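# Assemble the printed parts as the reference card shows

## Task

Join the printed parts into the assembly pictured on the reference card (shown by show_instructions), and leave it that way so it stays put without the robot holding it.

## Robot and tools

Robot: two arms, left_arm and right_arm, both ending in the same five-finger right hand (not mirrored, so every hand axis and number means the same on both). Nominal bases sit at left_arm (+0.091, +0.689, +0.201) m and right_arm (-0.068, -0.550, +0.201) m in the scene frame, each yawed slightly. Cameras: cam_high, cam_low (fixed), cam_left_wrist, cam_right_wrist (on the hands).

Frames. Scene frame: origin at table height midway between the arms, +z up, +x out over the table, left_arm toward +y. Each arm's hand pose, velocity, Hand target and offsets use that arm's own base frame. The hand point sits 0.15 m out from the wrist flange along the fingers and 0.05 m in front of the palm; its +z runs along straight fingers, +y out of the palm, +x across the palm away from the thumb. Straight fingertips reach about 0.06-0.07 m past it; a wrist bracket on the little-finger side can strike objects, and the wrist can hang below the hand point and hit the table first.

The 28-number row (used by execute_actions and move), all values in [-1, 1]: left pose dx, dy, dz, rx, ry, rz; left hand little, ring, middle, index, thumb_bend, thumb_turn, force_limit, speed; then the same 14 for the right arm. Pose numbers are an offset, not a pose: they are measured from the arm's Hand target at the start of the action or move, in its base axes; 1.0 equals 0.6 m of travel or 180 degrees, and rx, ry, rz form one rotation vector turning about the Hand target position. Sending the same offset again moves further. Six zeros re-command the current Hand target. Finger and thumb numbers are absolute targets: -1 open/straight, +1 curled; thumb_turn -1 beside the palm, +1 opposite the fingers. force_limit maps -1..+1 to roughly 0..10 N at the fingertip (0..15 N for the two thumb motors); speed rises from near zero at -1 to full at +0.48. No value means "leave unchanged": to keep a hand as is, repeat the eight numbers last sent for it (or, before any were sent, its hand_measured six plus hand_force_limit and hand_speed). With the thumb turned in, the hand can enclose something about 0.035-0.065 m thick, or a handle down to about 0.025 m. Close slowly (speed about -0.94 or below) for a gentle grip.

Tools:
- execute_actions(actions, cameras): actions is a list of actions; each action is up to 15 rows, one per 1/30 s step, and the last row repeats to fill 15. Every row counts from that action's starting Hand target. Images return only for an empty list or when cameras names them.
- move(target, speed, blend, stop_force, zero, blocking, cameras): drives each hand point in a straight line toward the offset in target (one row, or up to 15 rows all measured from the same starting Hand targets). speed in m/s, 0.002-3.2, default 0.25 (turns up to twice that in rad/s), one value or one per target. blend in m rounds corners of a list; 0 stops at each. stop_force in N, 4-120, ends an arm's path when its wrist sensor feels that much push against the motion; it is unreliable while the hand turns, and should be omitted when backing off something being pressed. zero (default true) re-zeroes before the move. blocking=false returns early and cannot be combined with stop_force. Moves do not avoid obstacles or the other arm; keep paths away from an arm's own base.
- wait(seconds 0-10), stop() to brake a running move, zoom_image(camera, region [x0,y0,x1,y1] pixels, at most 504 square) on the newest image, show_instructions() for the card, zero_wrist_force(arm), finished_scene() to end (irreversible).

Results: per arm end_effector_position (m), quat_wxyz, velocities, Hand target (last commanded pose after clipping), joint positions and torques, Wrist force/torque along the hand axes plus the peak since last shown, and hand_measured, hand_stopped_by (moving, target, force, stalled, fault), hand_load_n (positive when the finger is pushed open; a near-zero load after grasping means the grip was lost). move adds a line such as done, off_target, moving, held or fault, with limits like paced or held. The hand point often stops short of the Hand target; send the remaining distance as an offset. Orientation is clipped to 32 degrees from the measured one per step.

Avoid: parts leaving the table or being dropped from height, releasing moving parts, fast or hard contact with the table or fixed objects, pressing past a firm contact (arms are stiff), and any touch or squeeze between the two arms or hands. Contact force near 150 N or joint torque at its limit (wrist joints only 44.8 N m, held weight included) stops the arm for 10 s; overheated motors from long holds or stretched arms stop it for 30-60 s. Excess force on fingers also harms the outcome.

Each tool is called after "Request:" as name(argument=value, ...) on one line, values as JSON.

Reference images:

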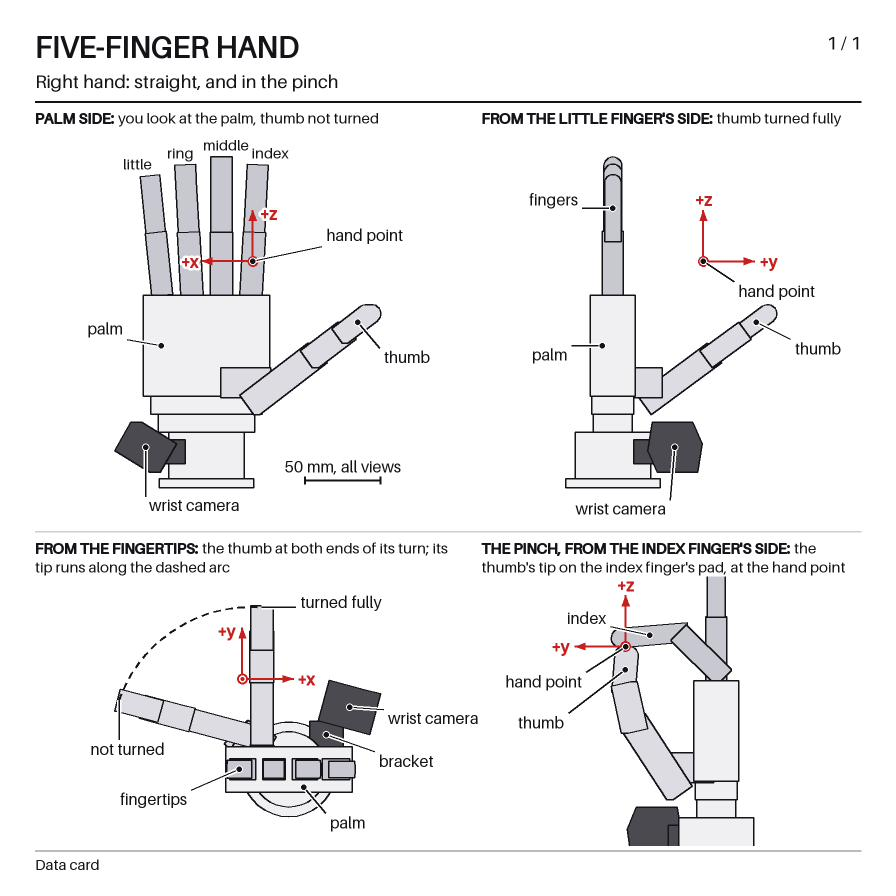

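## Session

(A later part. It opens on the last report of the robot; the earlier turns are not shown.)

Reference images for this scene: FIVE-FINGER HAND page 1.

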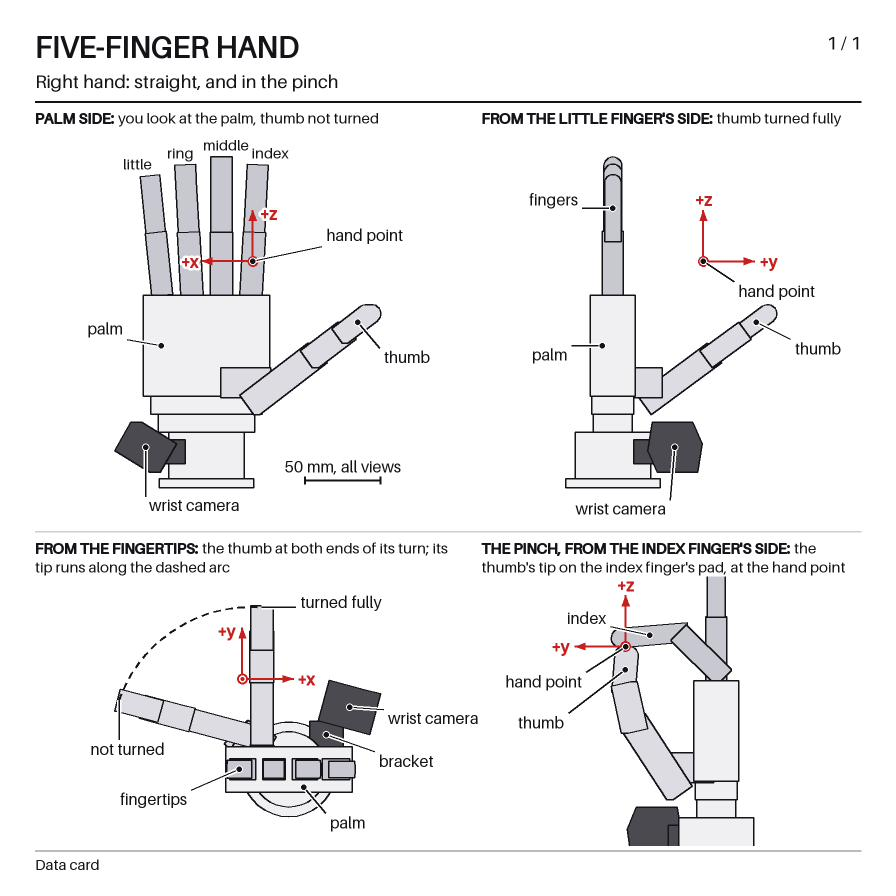

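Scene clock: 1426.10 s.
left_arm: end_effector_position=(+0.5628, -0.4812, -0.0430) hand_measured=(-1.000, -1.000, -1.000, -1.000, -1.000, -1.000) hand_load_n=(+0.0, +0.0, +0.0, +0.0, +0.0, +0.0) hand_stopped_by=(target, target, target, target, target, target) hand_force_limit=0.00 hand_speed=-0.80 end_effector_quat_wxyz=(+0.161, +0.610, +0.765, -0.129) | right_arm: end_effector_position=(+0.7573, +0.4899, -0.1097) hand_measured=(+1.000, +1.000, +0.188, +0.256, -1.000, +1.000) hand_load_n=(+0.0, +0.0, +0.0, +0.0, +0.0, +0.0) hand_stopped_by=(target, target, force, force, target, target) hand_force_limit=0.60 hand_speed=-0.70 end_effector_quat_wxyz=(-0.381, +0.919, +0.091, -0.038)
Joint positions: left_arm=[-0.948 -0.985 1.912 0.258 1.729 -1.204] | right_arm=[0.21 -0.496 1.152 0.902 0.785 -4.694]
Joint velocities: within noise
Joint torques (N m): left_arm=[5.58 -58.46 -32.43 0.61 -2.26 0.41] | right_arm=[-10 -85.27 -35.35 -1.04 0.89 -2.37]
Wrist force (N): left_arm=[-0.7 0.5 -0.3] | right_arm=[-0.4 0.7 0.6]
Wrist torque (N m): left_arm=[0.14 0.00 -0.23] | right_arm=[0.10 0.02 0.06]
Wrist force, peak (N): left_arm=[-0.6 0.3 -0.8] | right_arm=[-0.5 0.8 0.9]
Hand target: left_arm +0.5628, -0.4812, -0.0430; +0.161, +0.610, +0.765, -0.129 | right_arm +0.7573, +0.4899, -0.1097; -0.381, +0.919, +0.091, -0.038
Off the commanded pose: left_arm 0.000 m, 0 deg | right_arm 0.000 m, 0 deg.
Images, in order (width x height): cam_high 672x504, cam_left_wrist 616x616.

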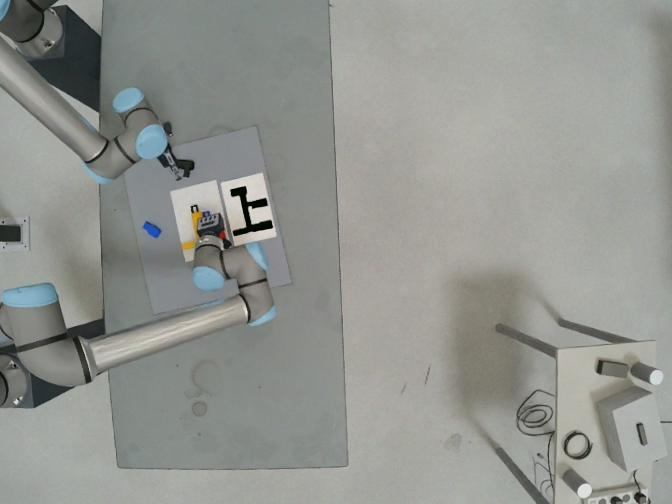

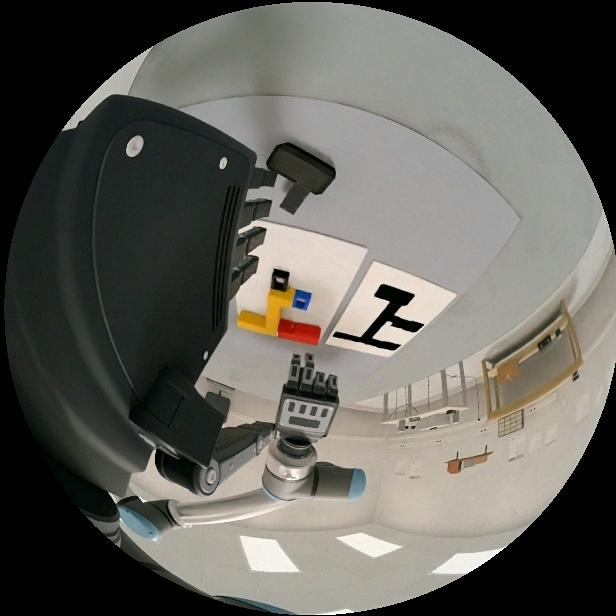

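Request:
move(target=[0,0,0,0,0,0,-1,-1,-1,-1,-1,-1,0,-0.8,-0.3722,0.033,0.083,0,0,-0.2839,1,1,0.04,0.04,-0.8,1,0.6,-0.5], speed=0.25, cameras=["cam_high","cam_right_wrist","cam_left_wrist"])

Request:
zoom_image(camera="cam_right_wrist", region=[220, 150, 540, 470])

Scene clock: 1444.47 s.
left_arm: end_effector_position=(+0.5628, -0.4812, -0.0430) hand_measured=(-1.000, -1.000, -1.000, -1.000, -1.000, -1.000) hand_load_n=(+0.0, +0.0, +0.0, +0.0, +0.0, +0.0) hand_stopped_by=(target, target, target, target, target, target) hand_force_limit=0.00 hand_speed=-0.80 end_effector_quat_wxyz=(+0.161, +0.610, +0.765, -0.129) | right_arm: end_effector_position=(+0.5340, +0.5098, -0.0598) hand_measured=(+1.000, +1.000, +0.040, +0.040, -0.800, +1.000) hand_load_n=(+0.0, +0.0, +0.0, +0.0, +0.0, -0.5) hand_stopped_by=(target, target, target, target, target, target) hand_force_limit=0.60 hand_speed=-0.50 end_effector_quat_wxyz=(-0.360, +0.869, -0.314, +0.130)
Joint positions: left_arm=[-0.948 -0.985 1.912 0.258 1.729 -1.204] | right_arm=[0.387 -1.029 1.949 -0.073 1.232 -3.502]
Joint torques (N m): left_arm=[6.41 -58.57 -32.45 0.64 -2.31 0.14] | right_arm=[-7.77 -59.65 -18.54 5.02 1.72 2.39]
Wrist force (N): left_arm=[-0.2 0.5 -0.2] | right_arm=[-0.7 0.7 0.7]
Wrist torque (N m): left_arm=[0.13 -0.07 -0.20] | right_arm=[0.10 0.14 -0.19]
Wrist force, peak (N): left_arm=[-0.8 0.6 -0.3] | right_arm=[-2.1 1.3 0.2]
Hand target: left_arm +0.5628, -0.4812, -0.0430; +0.161, +0.610, +0.765, -0.129 | right_arm +0.5340, +0.5097, -0.0599; -0.360, +0.869, -0.314, +0.130
Off the commanded pose: left_arm 0.000 m, 0 deg | right_arm 0.000 m, 0 deg.
move: done
Images, in order (width x height): cam_high 672x504, cam_left_wrist 616x616, cam_right_wrist 616x616.

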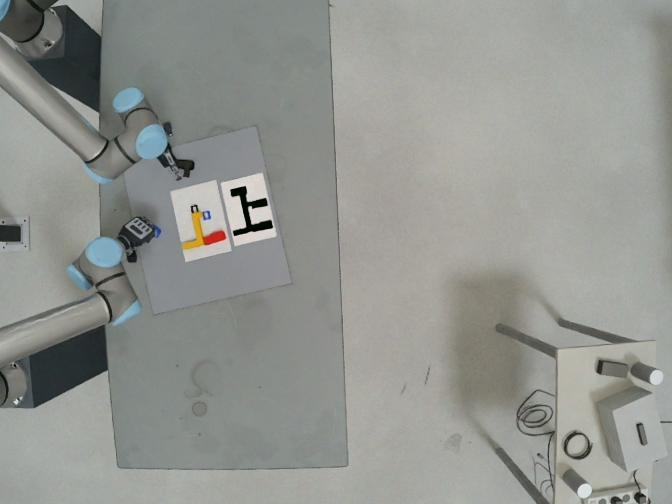

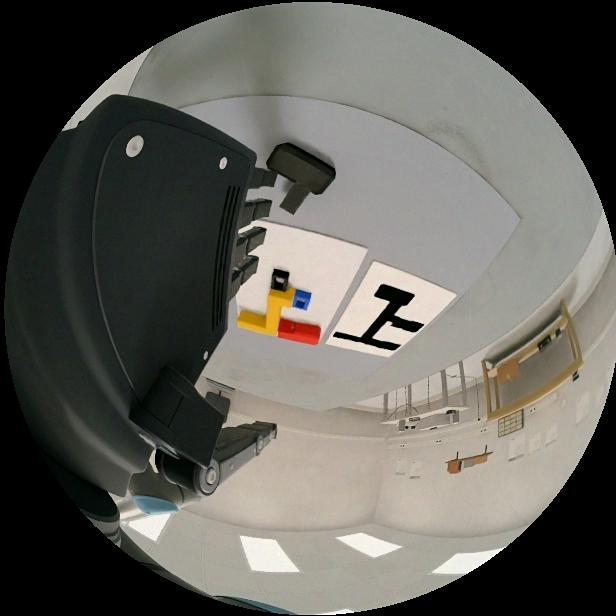

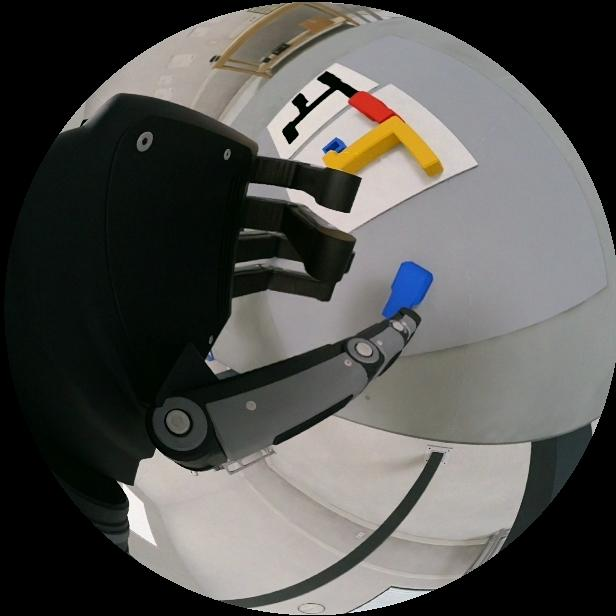

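Scaled by 1.575 from the camera's 616x616 image, which has a finer 880x880 frame.

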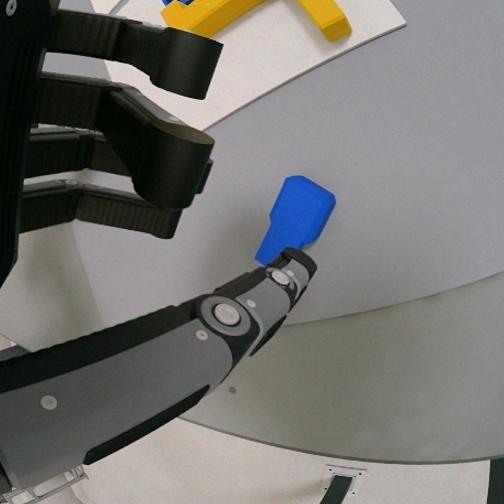

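Request:
zoom_image(camera="cam_right_wrist", region=[370, 250, 450, 330])

Scaled by 6.300 from the camera's 616x616 image, which has a finer 880x880 frame.

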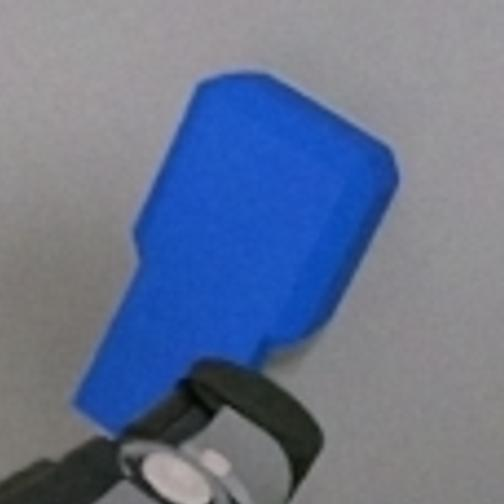

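Request:
move(target=[0,0,0,0,0,0,-1,-1,-1,-1,-1,-1,0,-0.8,0,0.025,-0.1,0,0,0.0122,1,1,0.04,0.04,-0.8,1,0.6,-0.5], speed=0.15, cameras=["cam_right_wrist"])

Request:
zoom_image(camera="cam_right_wrist", region=[280, 210, 440, 370])

Scene clock: 1481.03 s.
left_arm: end_effector_position=(+0.5628, -0.4812, -0.0430) hand_measured=(-1.000, -1.000, -1.000, -1.000, -1.000, -1.000) hand_load_n=(+0.0, +0.0, +0.0, +0.0, +0.0, +0.0) hand_stopped_by=(target, target, target, target, target, target) hand_force_limit=0.00 hand_speed=-0.80 end_effector_quat_wxyz=(+0.161, +0.610, +0.765, -0.129) | right_arm: end_effector_position=(+0.5340, +0.5248, -0.1198) hand_measured=(+1.000, +1.000, +0.040, +0.040, -0.800, +1.000) hand_load_n=(+0.0, +0.0, +0.0, +0.0, +0.0, +0.0) hand_stopped_by=(target, target, target, target, target, target) hand_force_limit=0.60 hand_speed=-0.50 end_effector_quat_wxyz=(-0.363, +0.875, -0.298, +0.123)
Joint positions: left_arm=[-0.948 -0.985 1.912 0.258 1.729 -1.204] | right_arm=[0.404 -0.929 1.93 -0.148 1.217 -3.519]
Joint torques (N m): left_arm=[3.03 -57.79 -31.67 0.4 -2.27 0.42] | right_arm=[-13.37 -67.72 -13.98 5.75 1.78 2.44]
Wrist force (N): left_arm=[-0.9 0.2 -0.4] | right_arm=[-0.5 0.5 0.2]
Wrist torque (N m): left_arm=[0.10 0.03 -0.25] | right_arm=[0.12 0.11 0.11]
Wrist force, peak (N): left_arm=[-0.7 0.5 -0.8] | right_arm=[-0.5 1.8 1.8]
Hand target: left_arm +0.5628, -0.4812, -0.0430; +0.161, +0.610, +0.765, -0.129 | right_arm +0.5340, +0.5247, -0.1199; -0.362, +0.875, -0.298, +0.123
Off the commanded pose: left_arm 0.000 m, 0 deg | right_arm 0.000 m, 0 deg.
move: done
Images, in order (width x height): cam_right_wrist 616x616.

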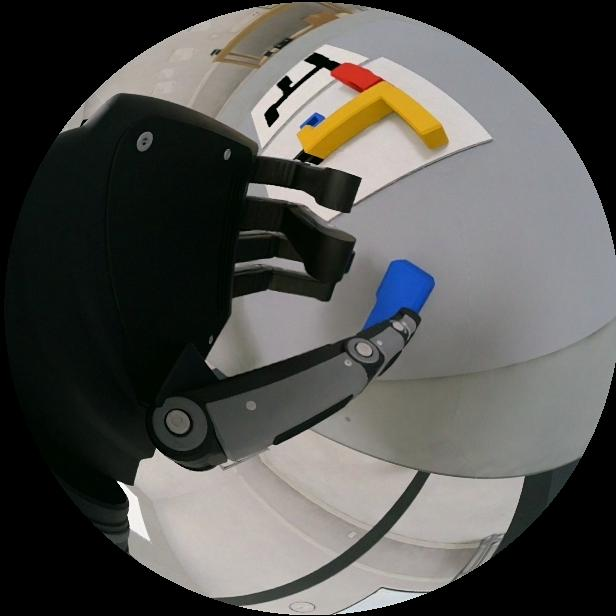

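Scaled by 3.150 from the camera's 616x616 image, which has a finer 880x880 frame.

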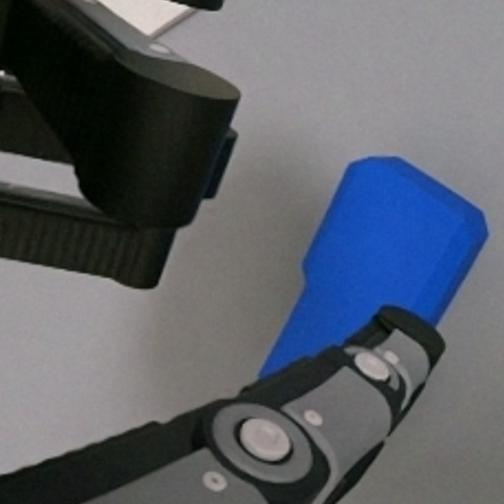

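Request:
move(target=[[0,0,0,0,0,0,-1,-1,-1,-1,-1,-1,0,-0.8,-0.0015,-0.002,-0.055,0,0,0,1,1,0.04,0.04,-0.8,1,0.6,-0.5],[0,0,0,0,0,0,-1,-1,-1,-1,-1,-1,0,-0.8,-0.0015,-0.002,-0.0843,0,0,0,1,1,0.04,0.04,-0.8,1,0.6,-0.5]], speed=[0.08, 0.03], stop_force=8, cameras=["cam_right_wrist","cam_low","cam_left_wrist"])

Request:
zoom_image(camera="cam_right_wrist", region=[240, 200, 460, 420])

Request:
zoom_image(camera="cam_low", region=[320, 235, 400, 295])

Scene clock: 1500.40 s.
left_arm: end_effector_position=(+0.5628, -0.4812, -0.0430) hand_measured=(-1.000, -1.000, -1.000, -1.000, -1.000, -1.000) hand_load_n=(+0.0, +0.0, +0.0, +0.0, +0.0, +0.0) hand_stopped_by=(target, target, target, target, target, target) hand_force_limit=0.00 hand_speed=-0.80 end_effector_quat_wxyz=(+0.161, +0.610, +0.765, -0.129) | right_arm: end_effector_position=(+0.5331, +0.5235, -0.1704) hand_measured=(+1.000, +1.000, +0.040, +0.040, -0.800, +1.000) hand_load_n=(+0.0, +0.0, +0.0, +0.0, +0.0, +0.0) hand_stopped_by=(target, target, target, target, target, target) hand_force_limit=0.60 hand_speed=-0.50 end_effector_quat_wxyz=(-0.362, +0.875, -0.298, +0.123)
Joint positions: left_arm=[-0.948 -0.985 1.912 0.258 1.729 -1.204] | right_arm=[0.402 -0.855 1.931 -0.223 1.216 -3.52]
Joint torques (N m): left_arm=[4.58 -58.2 -32.22 0.74 -2.17 -0.13] | right_arm=[7.17 -87.46 -15.92 5.76 -0.63 0.94]
Wrist force (N): left_arm=[-0.7 0.3 -0.2] | right_arm=[-0.5 1.1 0.5]
Wrist torque (N m): left_arm=[0.10 0.00 -0.23] | right_arm=[0.20 0.14 0.13]
Wrist force, peak (N): left_arm=[-0.8 0.3 -0.8] | right_arm=[-0.2 1.7 1.1]
Hand target: left_arm +0.5628, -0.4812, -0.0430; +0.161, +0.610, +0.765, -0.129 | right_arm +0.5331, +0.5235, -0.1704; -0.362, +0.875, -0.298, +0.123
Off the commanded pose: left_arm 0.000 m, 0 deg | right_arm 0.000 m, 0 deg.
move: done
Images, in order (width x height): cam_low 672x504, cam_left_wrist 616x616, cam_right_wrist 616x616.

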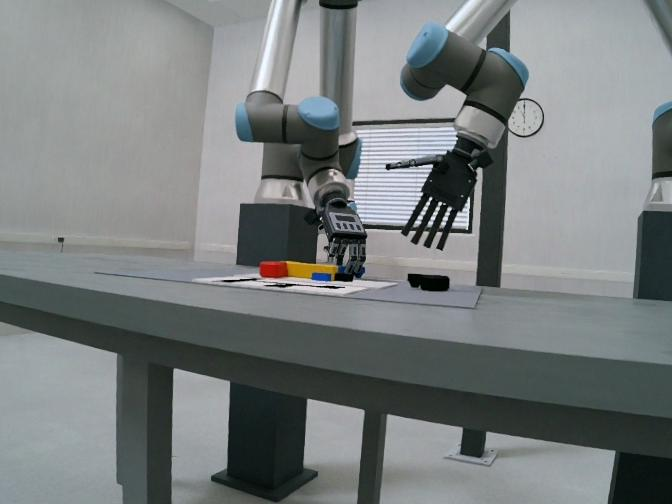

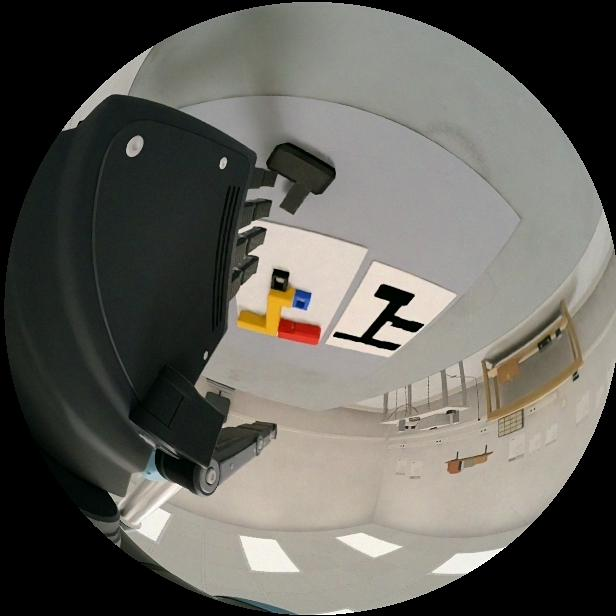

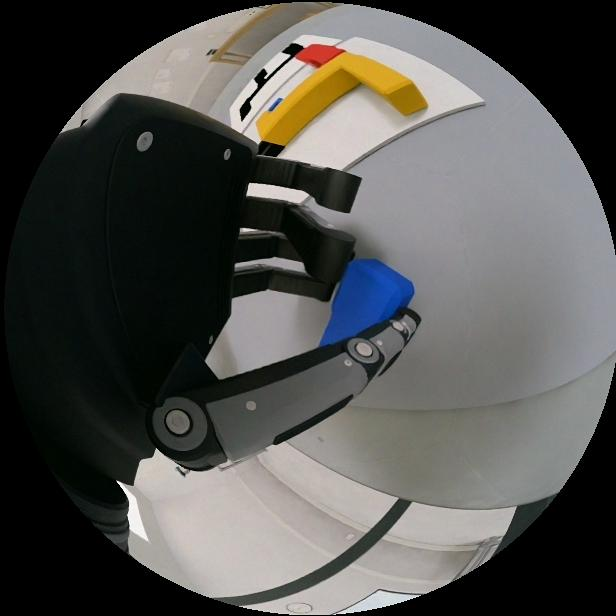

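Scaled by 2.291 from the camera's 616x616 image, which has a finer 880x880 frame.

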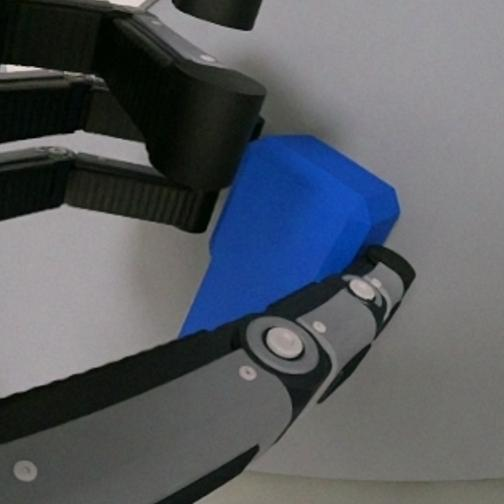

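Scaled by 6.300 from the camera's 672x504 image, which has a finer 960x720 frame.

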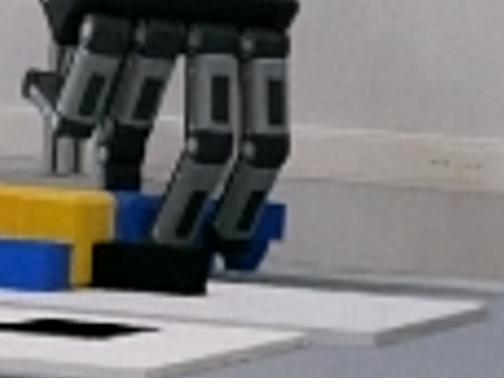

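Request:
move(target=[[0,0,0,0,0,0,-1,-1,-1,-1,-1,-1,0,-0.8,0.0026,-0.002,0,0,0,0,1,1,0.04,0.04,-0.8,1,0.6,-0.5],[0,0,0,0,0,0,-1,-1,-1,-1,-1,-1,0,-0.8,0.0026,-0.002,0,0,0,0,1,1,0.6,0.6,-0.8,1,0.6,-0.94]], speed=0.02, cameras=["cam_right_wrist"])

Request:
zoom_image(camera="cam_right_wrist", region=[240, 200, 460, 420])

Scene clock: 1512.57 s.
left_arm: end_effector_position=(+0.5628, -0.4812, -0.0430) hand_measured=(-1.000, -1.000, -1.000, -1.000, -1.000, -1.000) hand_load_n=(+0.0, +0.0, +0.0, +0.0, +0.0, +0.0) hand_stopped_by=(target, target, target, target, target, target) hand_force_limit=0.00 hand_speed=-0.80 end_effector_quat_wxyz=(+0.161, +0.610, +0.765, -0.129) | right_arm: end_effector_position=(+0.5346, +0.5223, -0.1704) hand_measured=(+1.000, +1.000, +0.178, +0.246, -0.804, +1.000) hand_load_n=(+0.0, +0.0, +4.5, +8.5, +14.5, -3.5) hand_stopped_by=(target, target, force, force, target, target) hand_force_limit=0.60 hand_speed=-0.94 end_effector_quat_wxyz=(-0.362, +0.875, -0.298, +0.123)
Joint positions: left_arm=[-0.948 -0.985 1.912 0.258 1.729 -1.204] | right_arm=[0.4 -0.854 1.93 -0.221 1.214 -3.522]
Joint torques (N m): left_arm=[5.42 -57.48 -31.44 1.22 -2.02 -0.25] | right_arm=[7.93 -56.65 -17.01 1.4 1.11 1.9]
Wrist force (N): left_arm=[-0.7 0.4 -0.2] | right_arm=[-0.8 0.8 0.3]
Wrist torque (N m): left_arm=[0.12 0.01 -0.23] | right_arm=[0.15 0.19 0.10]
Wrist force, peak (N): left_arm=[-0.9 0.3 -0.8] | right_arm=[-0.8 1.3 0.7]
Hand target: left_arm +0.5628, -0.4812, -0.0430; +0.161, +0.610, +0.765, -0.129 | right_arm +0.5346, +0.5223, -0.1704; -0.362, +0.875, -0.298, +0.123
Off the commanded pose: left_arm 0.000 m, 0 deg | right_arm 0.000 m, 0 deg.
move: done
Images, in order (width x height): cam_right_wrist 616x616.

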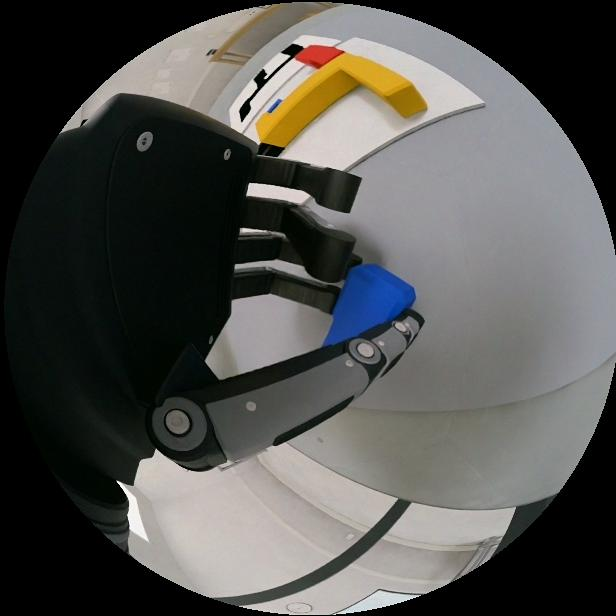

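Scaled by 2.291 from the camera's 616x616 image, which has a finer 880x880 frame.

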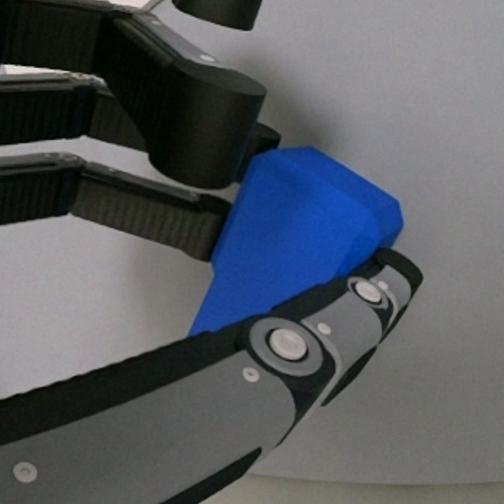

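Request:
move(target=[0,0,0,0,0,0,-1,-1,-1,-1,-1,-1,0,-0.8,0,0,0.0667,0,0,0,1,1,0.6,0.6,-0.8,1,0.6,-0.94], speed=0.05, cameras=["cam_right_wrist","cam_low"])

Request:
zoom_image(camera="cam_right_wrist", region=[300, 220, 440, 360])

Request:
zoom_image(camera="cam_low", region=[320, 235, 400, 295])

Scene clock: 1530.03 s.
left_arm: end_effector_position=(+0.5628, -0.4812, -0.0430) hand_measured=(-1.000, -1.000, -1.000, -1.000, -1.000, -1.000) hand_load_n=(+0.0, -0.5, +0.0, +0.5, -0.5, +0.0) hand_stopped_by=(target, target, target, target, target, target) hand_force_limit=0.00 hand_speed=-0.80 end_effector_quat_wxyz=(+0.161, +0.610, +0.765, -0.129) | right_arm: end_effector_position=(+0.5346, +0.5223, -0.1303) hand_measured=(+1.000, +1.000, +0.178, +0.246, -0.804, +1.000) hand_load_n=(+0.0, +0.0, +4.0, +8.5, +14.5, -3.5) hand_stopped_by=(target, target, force, force, target, target) hand_force_limit=0.60 hand_speed=-0.94 end_effector_quat_wxyz=(-0.362, +0.875, -0.298, +0.123)
Joint positions: left_arm=[-0.948 -0.985 1.912 0.258 1.729 -1.204] | right_arm=[0.4 -0.915 1.933 -0.163 1.214 -3.522]
Joint torques (N m): left_arm=[5.54 -58.32 -31.69 0.96 -1.94 -0.41] | right_arm=[7.43 -54.13 -13.39 -3.12 0.97 1.64]
Wrist force (N): left_arm=[-0.6 0.3 -0.5] | right_arm=[-0.5 1.1 0.3]
Wrist torque (N m): left_arm=[0.12 0.00 -0.23] | right_arm=[0.19 0.11 0.13]
Wrist force, peak (N): left_arm=[-0.7 0.6 -0.7] | right_arm=[-0.5 1.6 1.1]
Hand target: left_arm +0.5628, -0.4812, -0.0430; +0.161, +0.610, +0.765, -0.129 | right_arm +0.5346, +0.5223, -0.1304; -0.362, +0.875, -0.298, +0.123
Off the commanded pose: left_arm 0.000 m, 0 deg | right_arm 0.000 m, 0 deg.
move: done
Images, in order (width x height): cam_low 672x504, cam_right_wrist 616x616.

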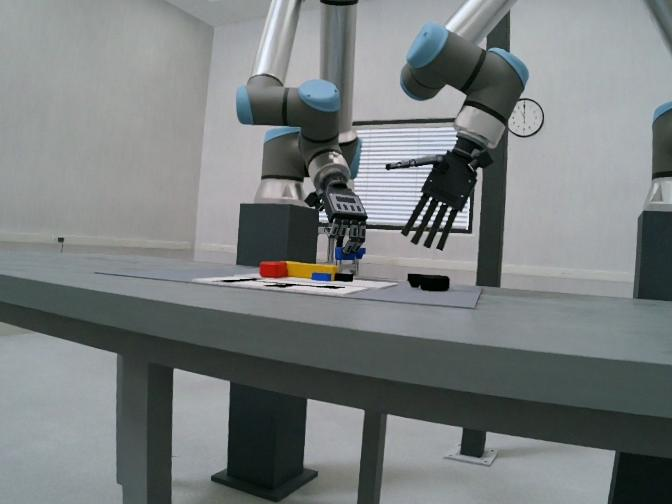

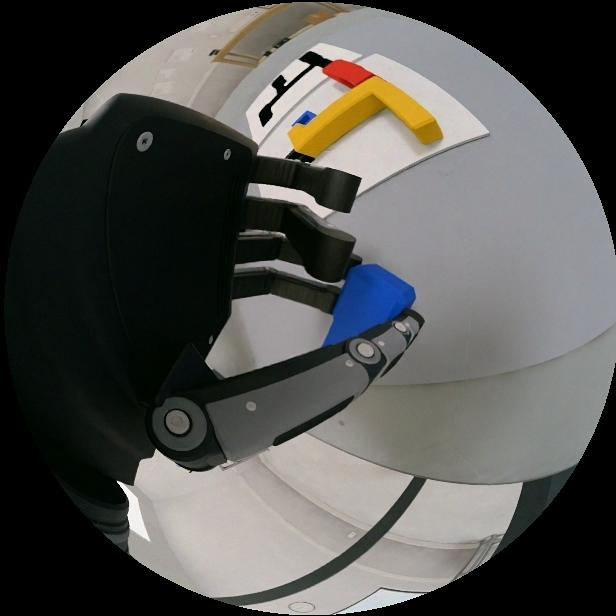

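Scaled by 3.600 from the camera's 616x616 image, which has a finer 880x880 frame.

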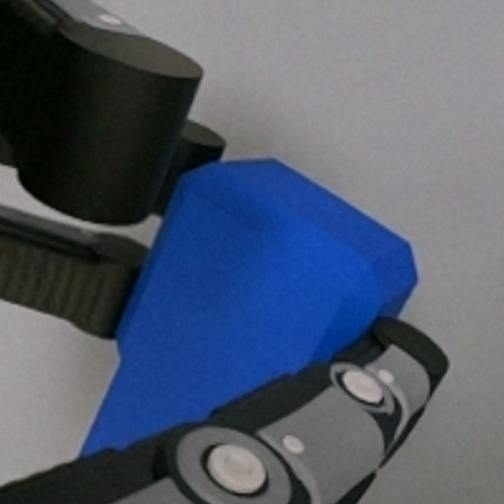

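Scaled by 6.300 from the camera's 672x504 image, which has a finer 960x720 frame.

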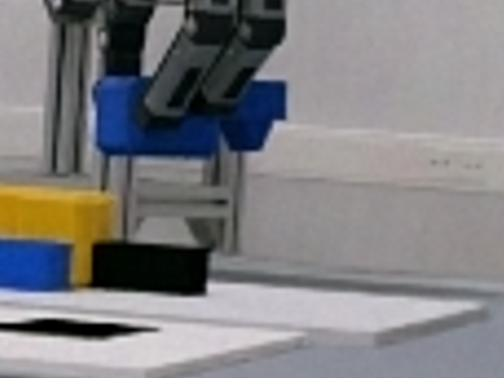

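Request:
zoom_image(camera="cam_low", region=[332, 244, 368, 271])

Scaled by 14.000 from the camera's 672x504 image, which has a finer 960x720 frame.

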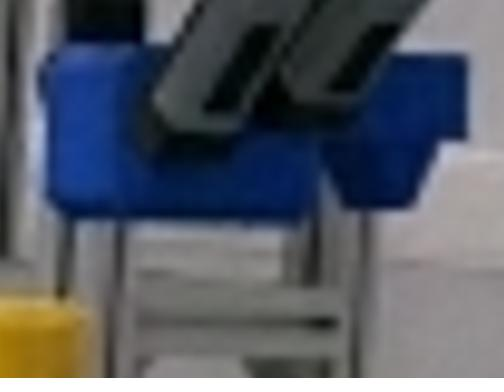

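Request:
execute_actions(actions=[], cameras=["cam_high","cam_left_wrist"])

Request:
zoom_image(camera="cam_high", region=[160, 160, 290, 290])

Request:
zoom_image(camera="cam_left_wrist", region=[232, 260, 332, 360])

Scene clock: 1577.83 s.
left_arm: end_effector_position=(+0.5628, -0.4812, -0.0430) hand_measured=(-1.000, -1.000, -1.000, -1.000, -1.000, -1.000) hand_load_n=(+0.0, +0.0, +0.0, +0.0, -0.5, +0.0) hand_stopped_by=(target, target, target, target, target, target) hand_force_limit=0.00 hand_speed=-0.80 end_effector_quat_wxyz=(+0.161, +0.610, +0.765, -0.129) | right_arm: end_effector_position=(+0.5346, +0.5223, -0.1304) hand_measured=(+1.000, +1.000, +0.178, +0.246, -0.804, +1.000) hand_load_n=(+0.0, +0.0, +4.5, +8.5, +14.5, -3.5) hand_stopped_by=(target, target, force, force, target, target) hand_force_limit=0.60 hand_speed=-0.94 end_effector_quat_wxyz=(-0.362, +0.875, -0.298, +0.123)
Joint positions: left_arm=[-0.948 -0.985 1.912 0.258 1.729 -1.204] | right_arm=[0.4 -0.915 1.933 -0.163 1.214 -3.522]
Joint velocities: within noise
Joint torques (N m): left_arm=[5.76 -59.34 -32.29 1.13 -2.07 -0.63] | right_arm=[-3.8 -54.47 -24.85 -2.9 -0.07 -3.39]
Wrist force (N): left_arm=[-0.7 0.2 -0.6] | right_arm=[-0.7 0.7 0.4]
Wrist torque (N m): left_arm=[0.11 0.02 -0.24] | right_arm=[0.13 0.13 0.10]
Wrist force, peak (N): left_arm=[-1.1 0.3 -0.5] | right_arm=[-0.8 1.1 0.5]
Hand target: left_arm +0.5628, -0.4812, -0.0430; +0.161, +0.610, +0.765, -0.129 | right_arm +0.5346, +0.5223, -0.1304; -0.362, +0.875, -0.298, +0.123
Off the commanded pose: left_arm 0.000 m, 0 deg | right_arm 0.000 m, 0 deg.
Images, in order (width x height): cam_high 672x504, cam_left_wrist 616x616.

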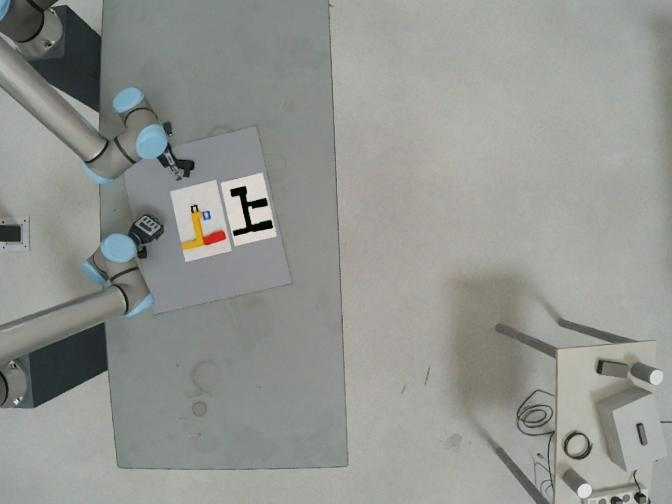

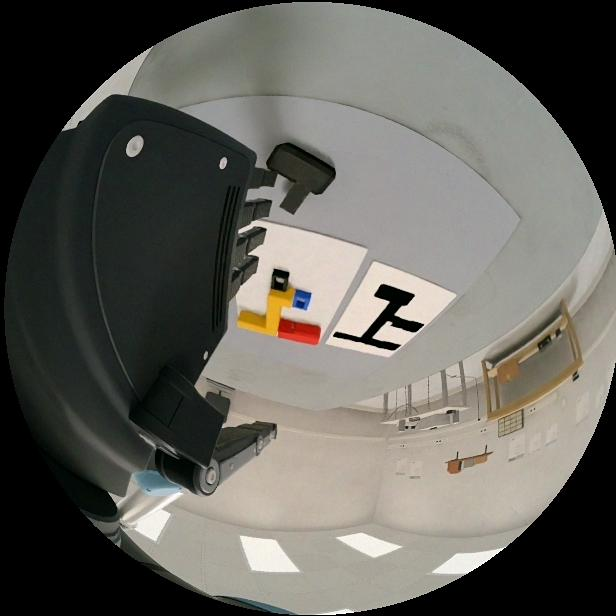

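Scaled by 3.877 from the camera's 672x504 image, which has a finer 960x720 frame.

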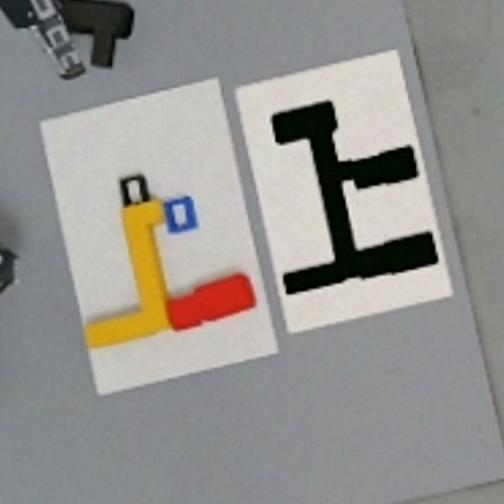

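Scaled by 5.040 from the camera's 616x616 image, which has a finer 880x880 frame.

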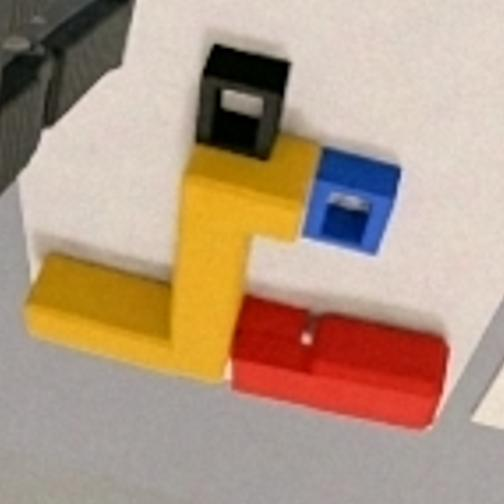

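Request:
move(target=[-0.0323,0.1402,0.0833,0,0,0,-1,-1,-1,-1,-1,-1,0,-0.8,0.3765,0.0062,0.0673,0,0,0.2561,1,1,0.6,0.6,-0.8,1,0.6,-0.94], speed=0.15, cameras=["cam_right_wrist","cam_left_wrist","cam_high","cam_low"])

Request:
zoom_image(camera="cam_right_wrist", region=[220, 220, 460, 460])

Request:
zoom_image(camera="cam_left_wrist", region=[232, 260, 332, 360])

Scene clock: 1624.57 s.
left_arm: end_effector_position=(+0.5434, -0.3970, +0.0071) hand_measured=(-1.000, -1.000, -1.000, -1.000, -1.000, -1.000) hand_load_n=(+0.0, +0.0, +0.0, -0.5, +0.0, +0.0) hand_stopped_by=(target, target, target, target, target, target) hand_force_limit=0.00 hand_speed=-0.80 end_effector_quat_wxyz=(+0.161, +0.610, +0.765, -0.129) | right_arm: end_effector_position=(+0.7605, +0.5259, -0.0902) hand_measured=(+1.000, +1.000, +0.178, +0.246, -0.804, +1.000) hand_load_n=(+0.0, +0.0, +4.5, +8.5, +14.5, -3.5) hand_stopped_by=(target, target, force, force, target, target) hand_force_limit=0.60 hand_speed=-0.94 end_effector_quat_wxyz=(-0.382, +0.921, +0.068, -0.029)
Joint positions: left_arm=[-0.881 -1.126 2.034 0.288 1.754 -1.141] | right_arm=[0.248 -0.513 1.124 0.861 0.79 -4.572]
Joint torques (N m): left_arm=[-8.58 -47.61 -33.33 0.29 0.01 -2.04] | right_arm=[9.66 -110.29 -34.74 2.71 0.97 -2.01]
Wrist force (N): left_arm=[-0.3 0.3 -0.5] | right_arm=[-1.0 1.0 0.9]
Wrist torque (N m): left_arm=[0.13 -0.04 -0.24] | right_arm=[0.11 0.10 0.05]
Wrist force, peak (N): left_arm=[-0.9 0.6 -0.3] | right_arm=[-1.5 1.7 0.0]
Hand target: left_arm +0.5434, -0.3971, +0.0070; +0.161, +0.610, +0.765, -0.129 | right_arm +0.7605, +0.5260, -0.0900; -0.382, +0.921, +0.069, -0.029
Off the commanded pose: left_arm 0.000 m, 0 deg | right_arm 0.000 m, 0 deg.
move: done

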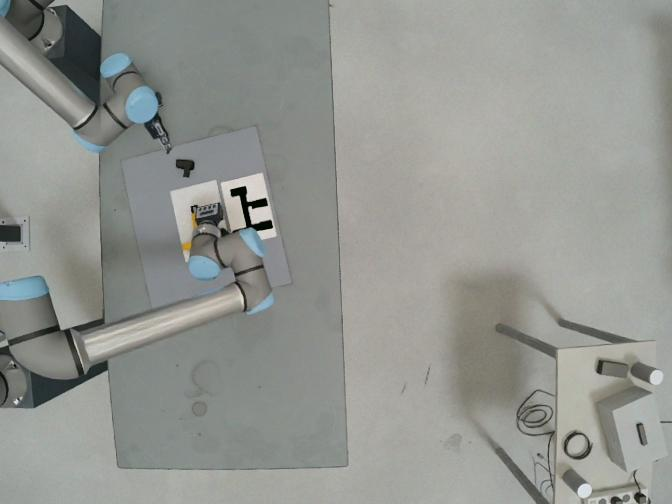

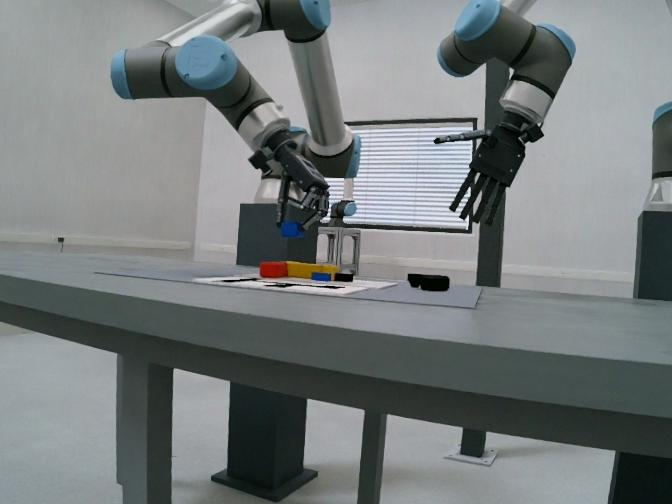

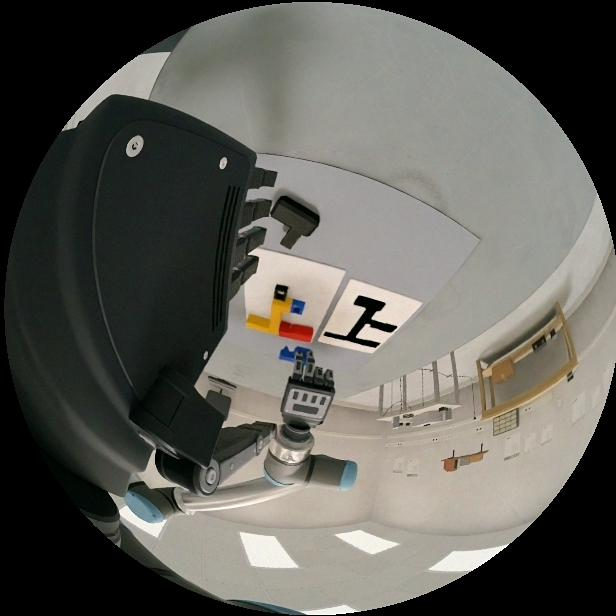

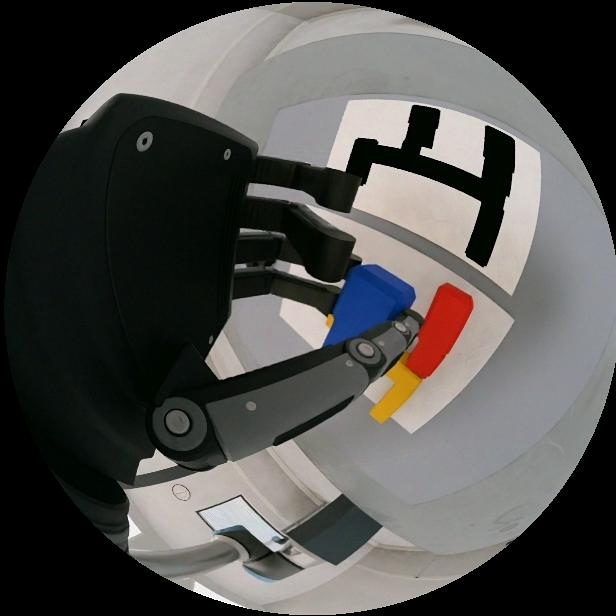

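Scaled by 2.100 from the camera's 616x616 image, which has a finer 880x880 frame.

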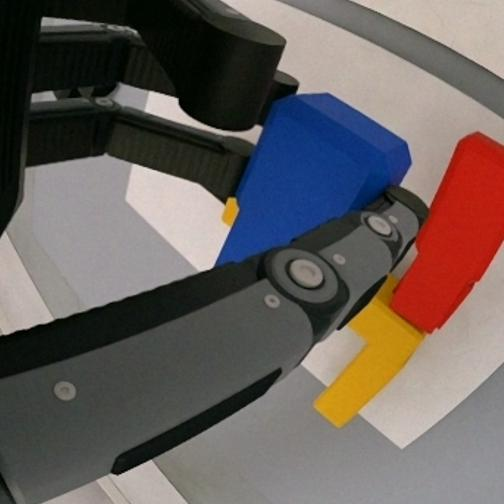

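Scaled by 5.040 from the camera's 616x616 image, which has a finer 880x880 frame.

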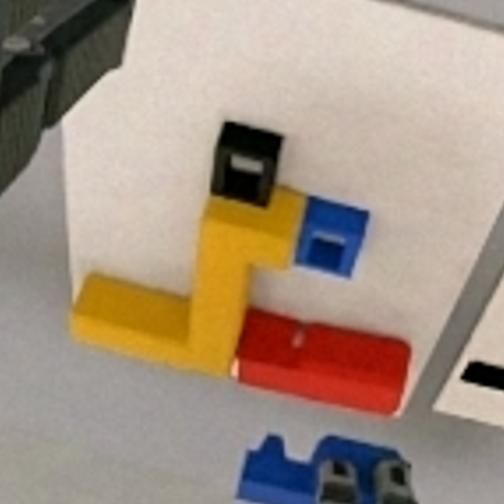

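Request:
zoom_image(camera="cam_right_wrist", region=[360, 270, 500, 410])

Request:
zoom_image(camera="cam_right_wrist", region=[310, 240, 430, 360])

Scaled by 3.600 from the camera's 616x616 image, which has a finer 880x880 frame.

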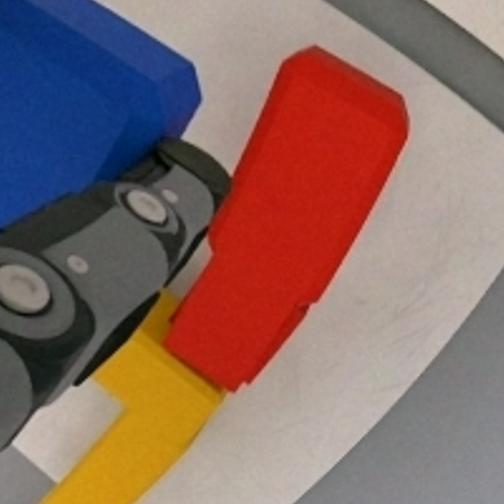

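Scaled by 4.200 from the camera's 616x616 image, which has a finer 880x880 frame.

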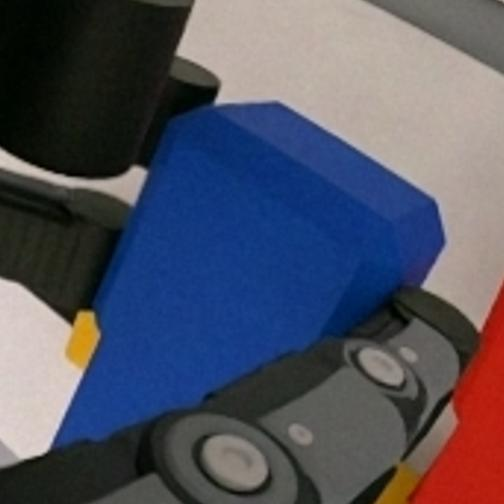

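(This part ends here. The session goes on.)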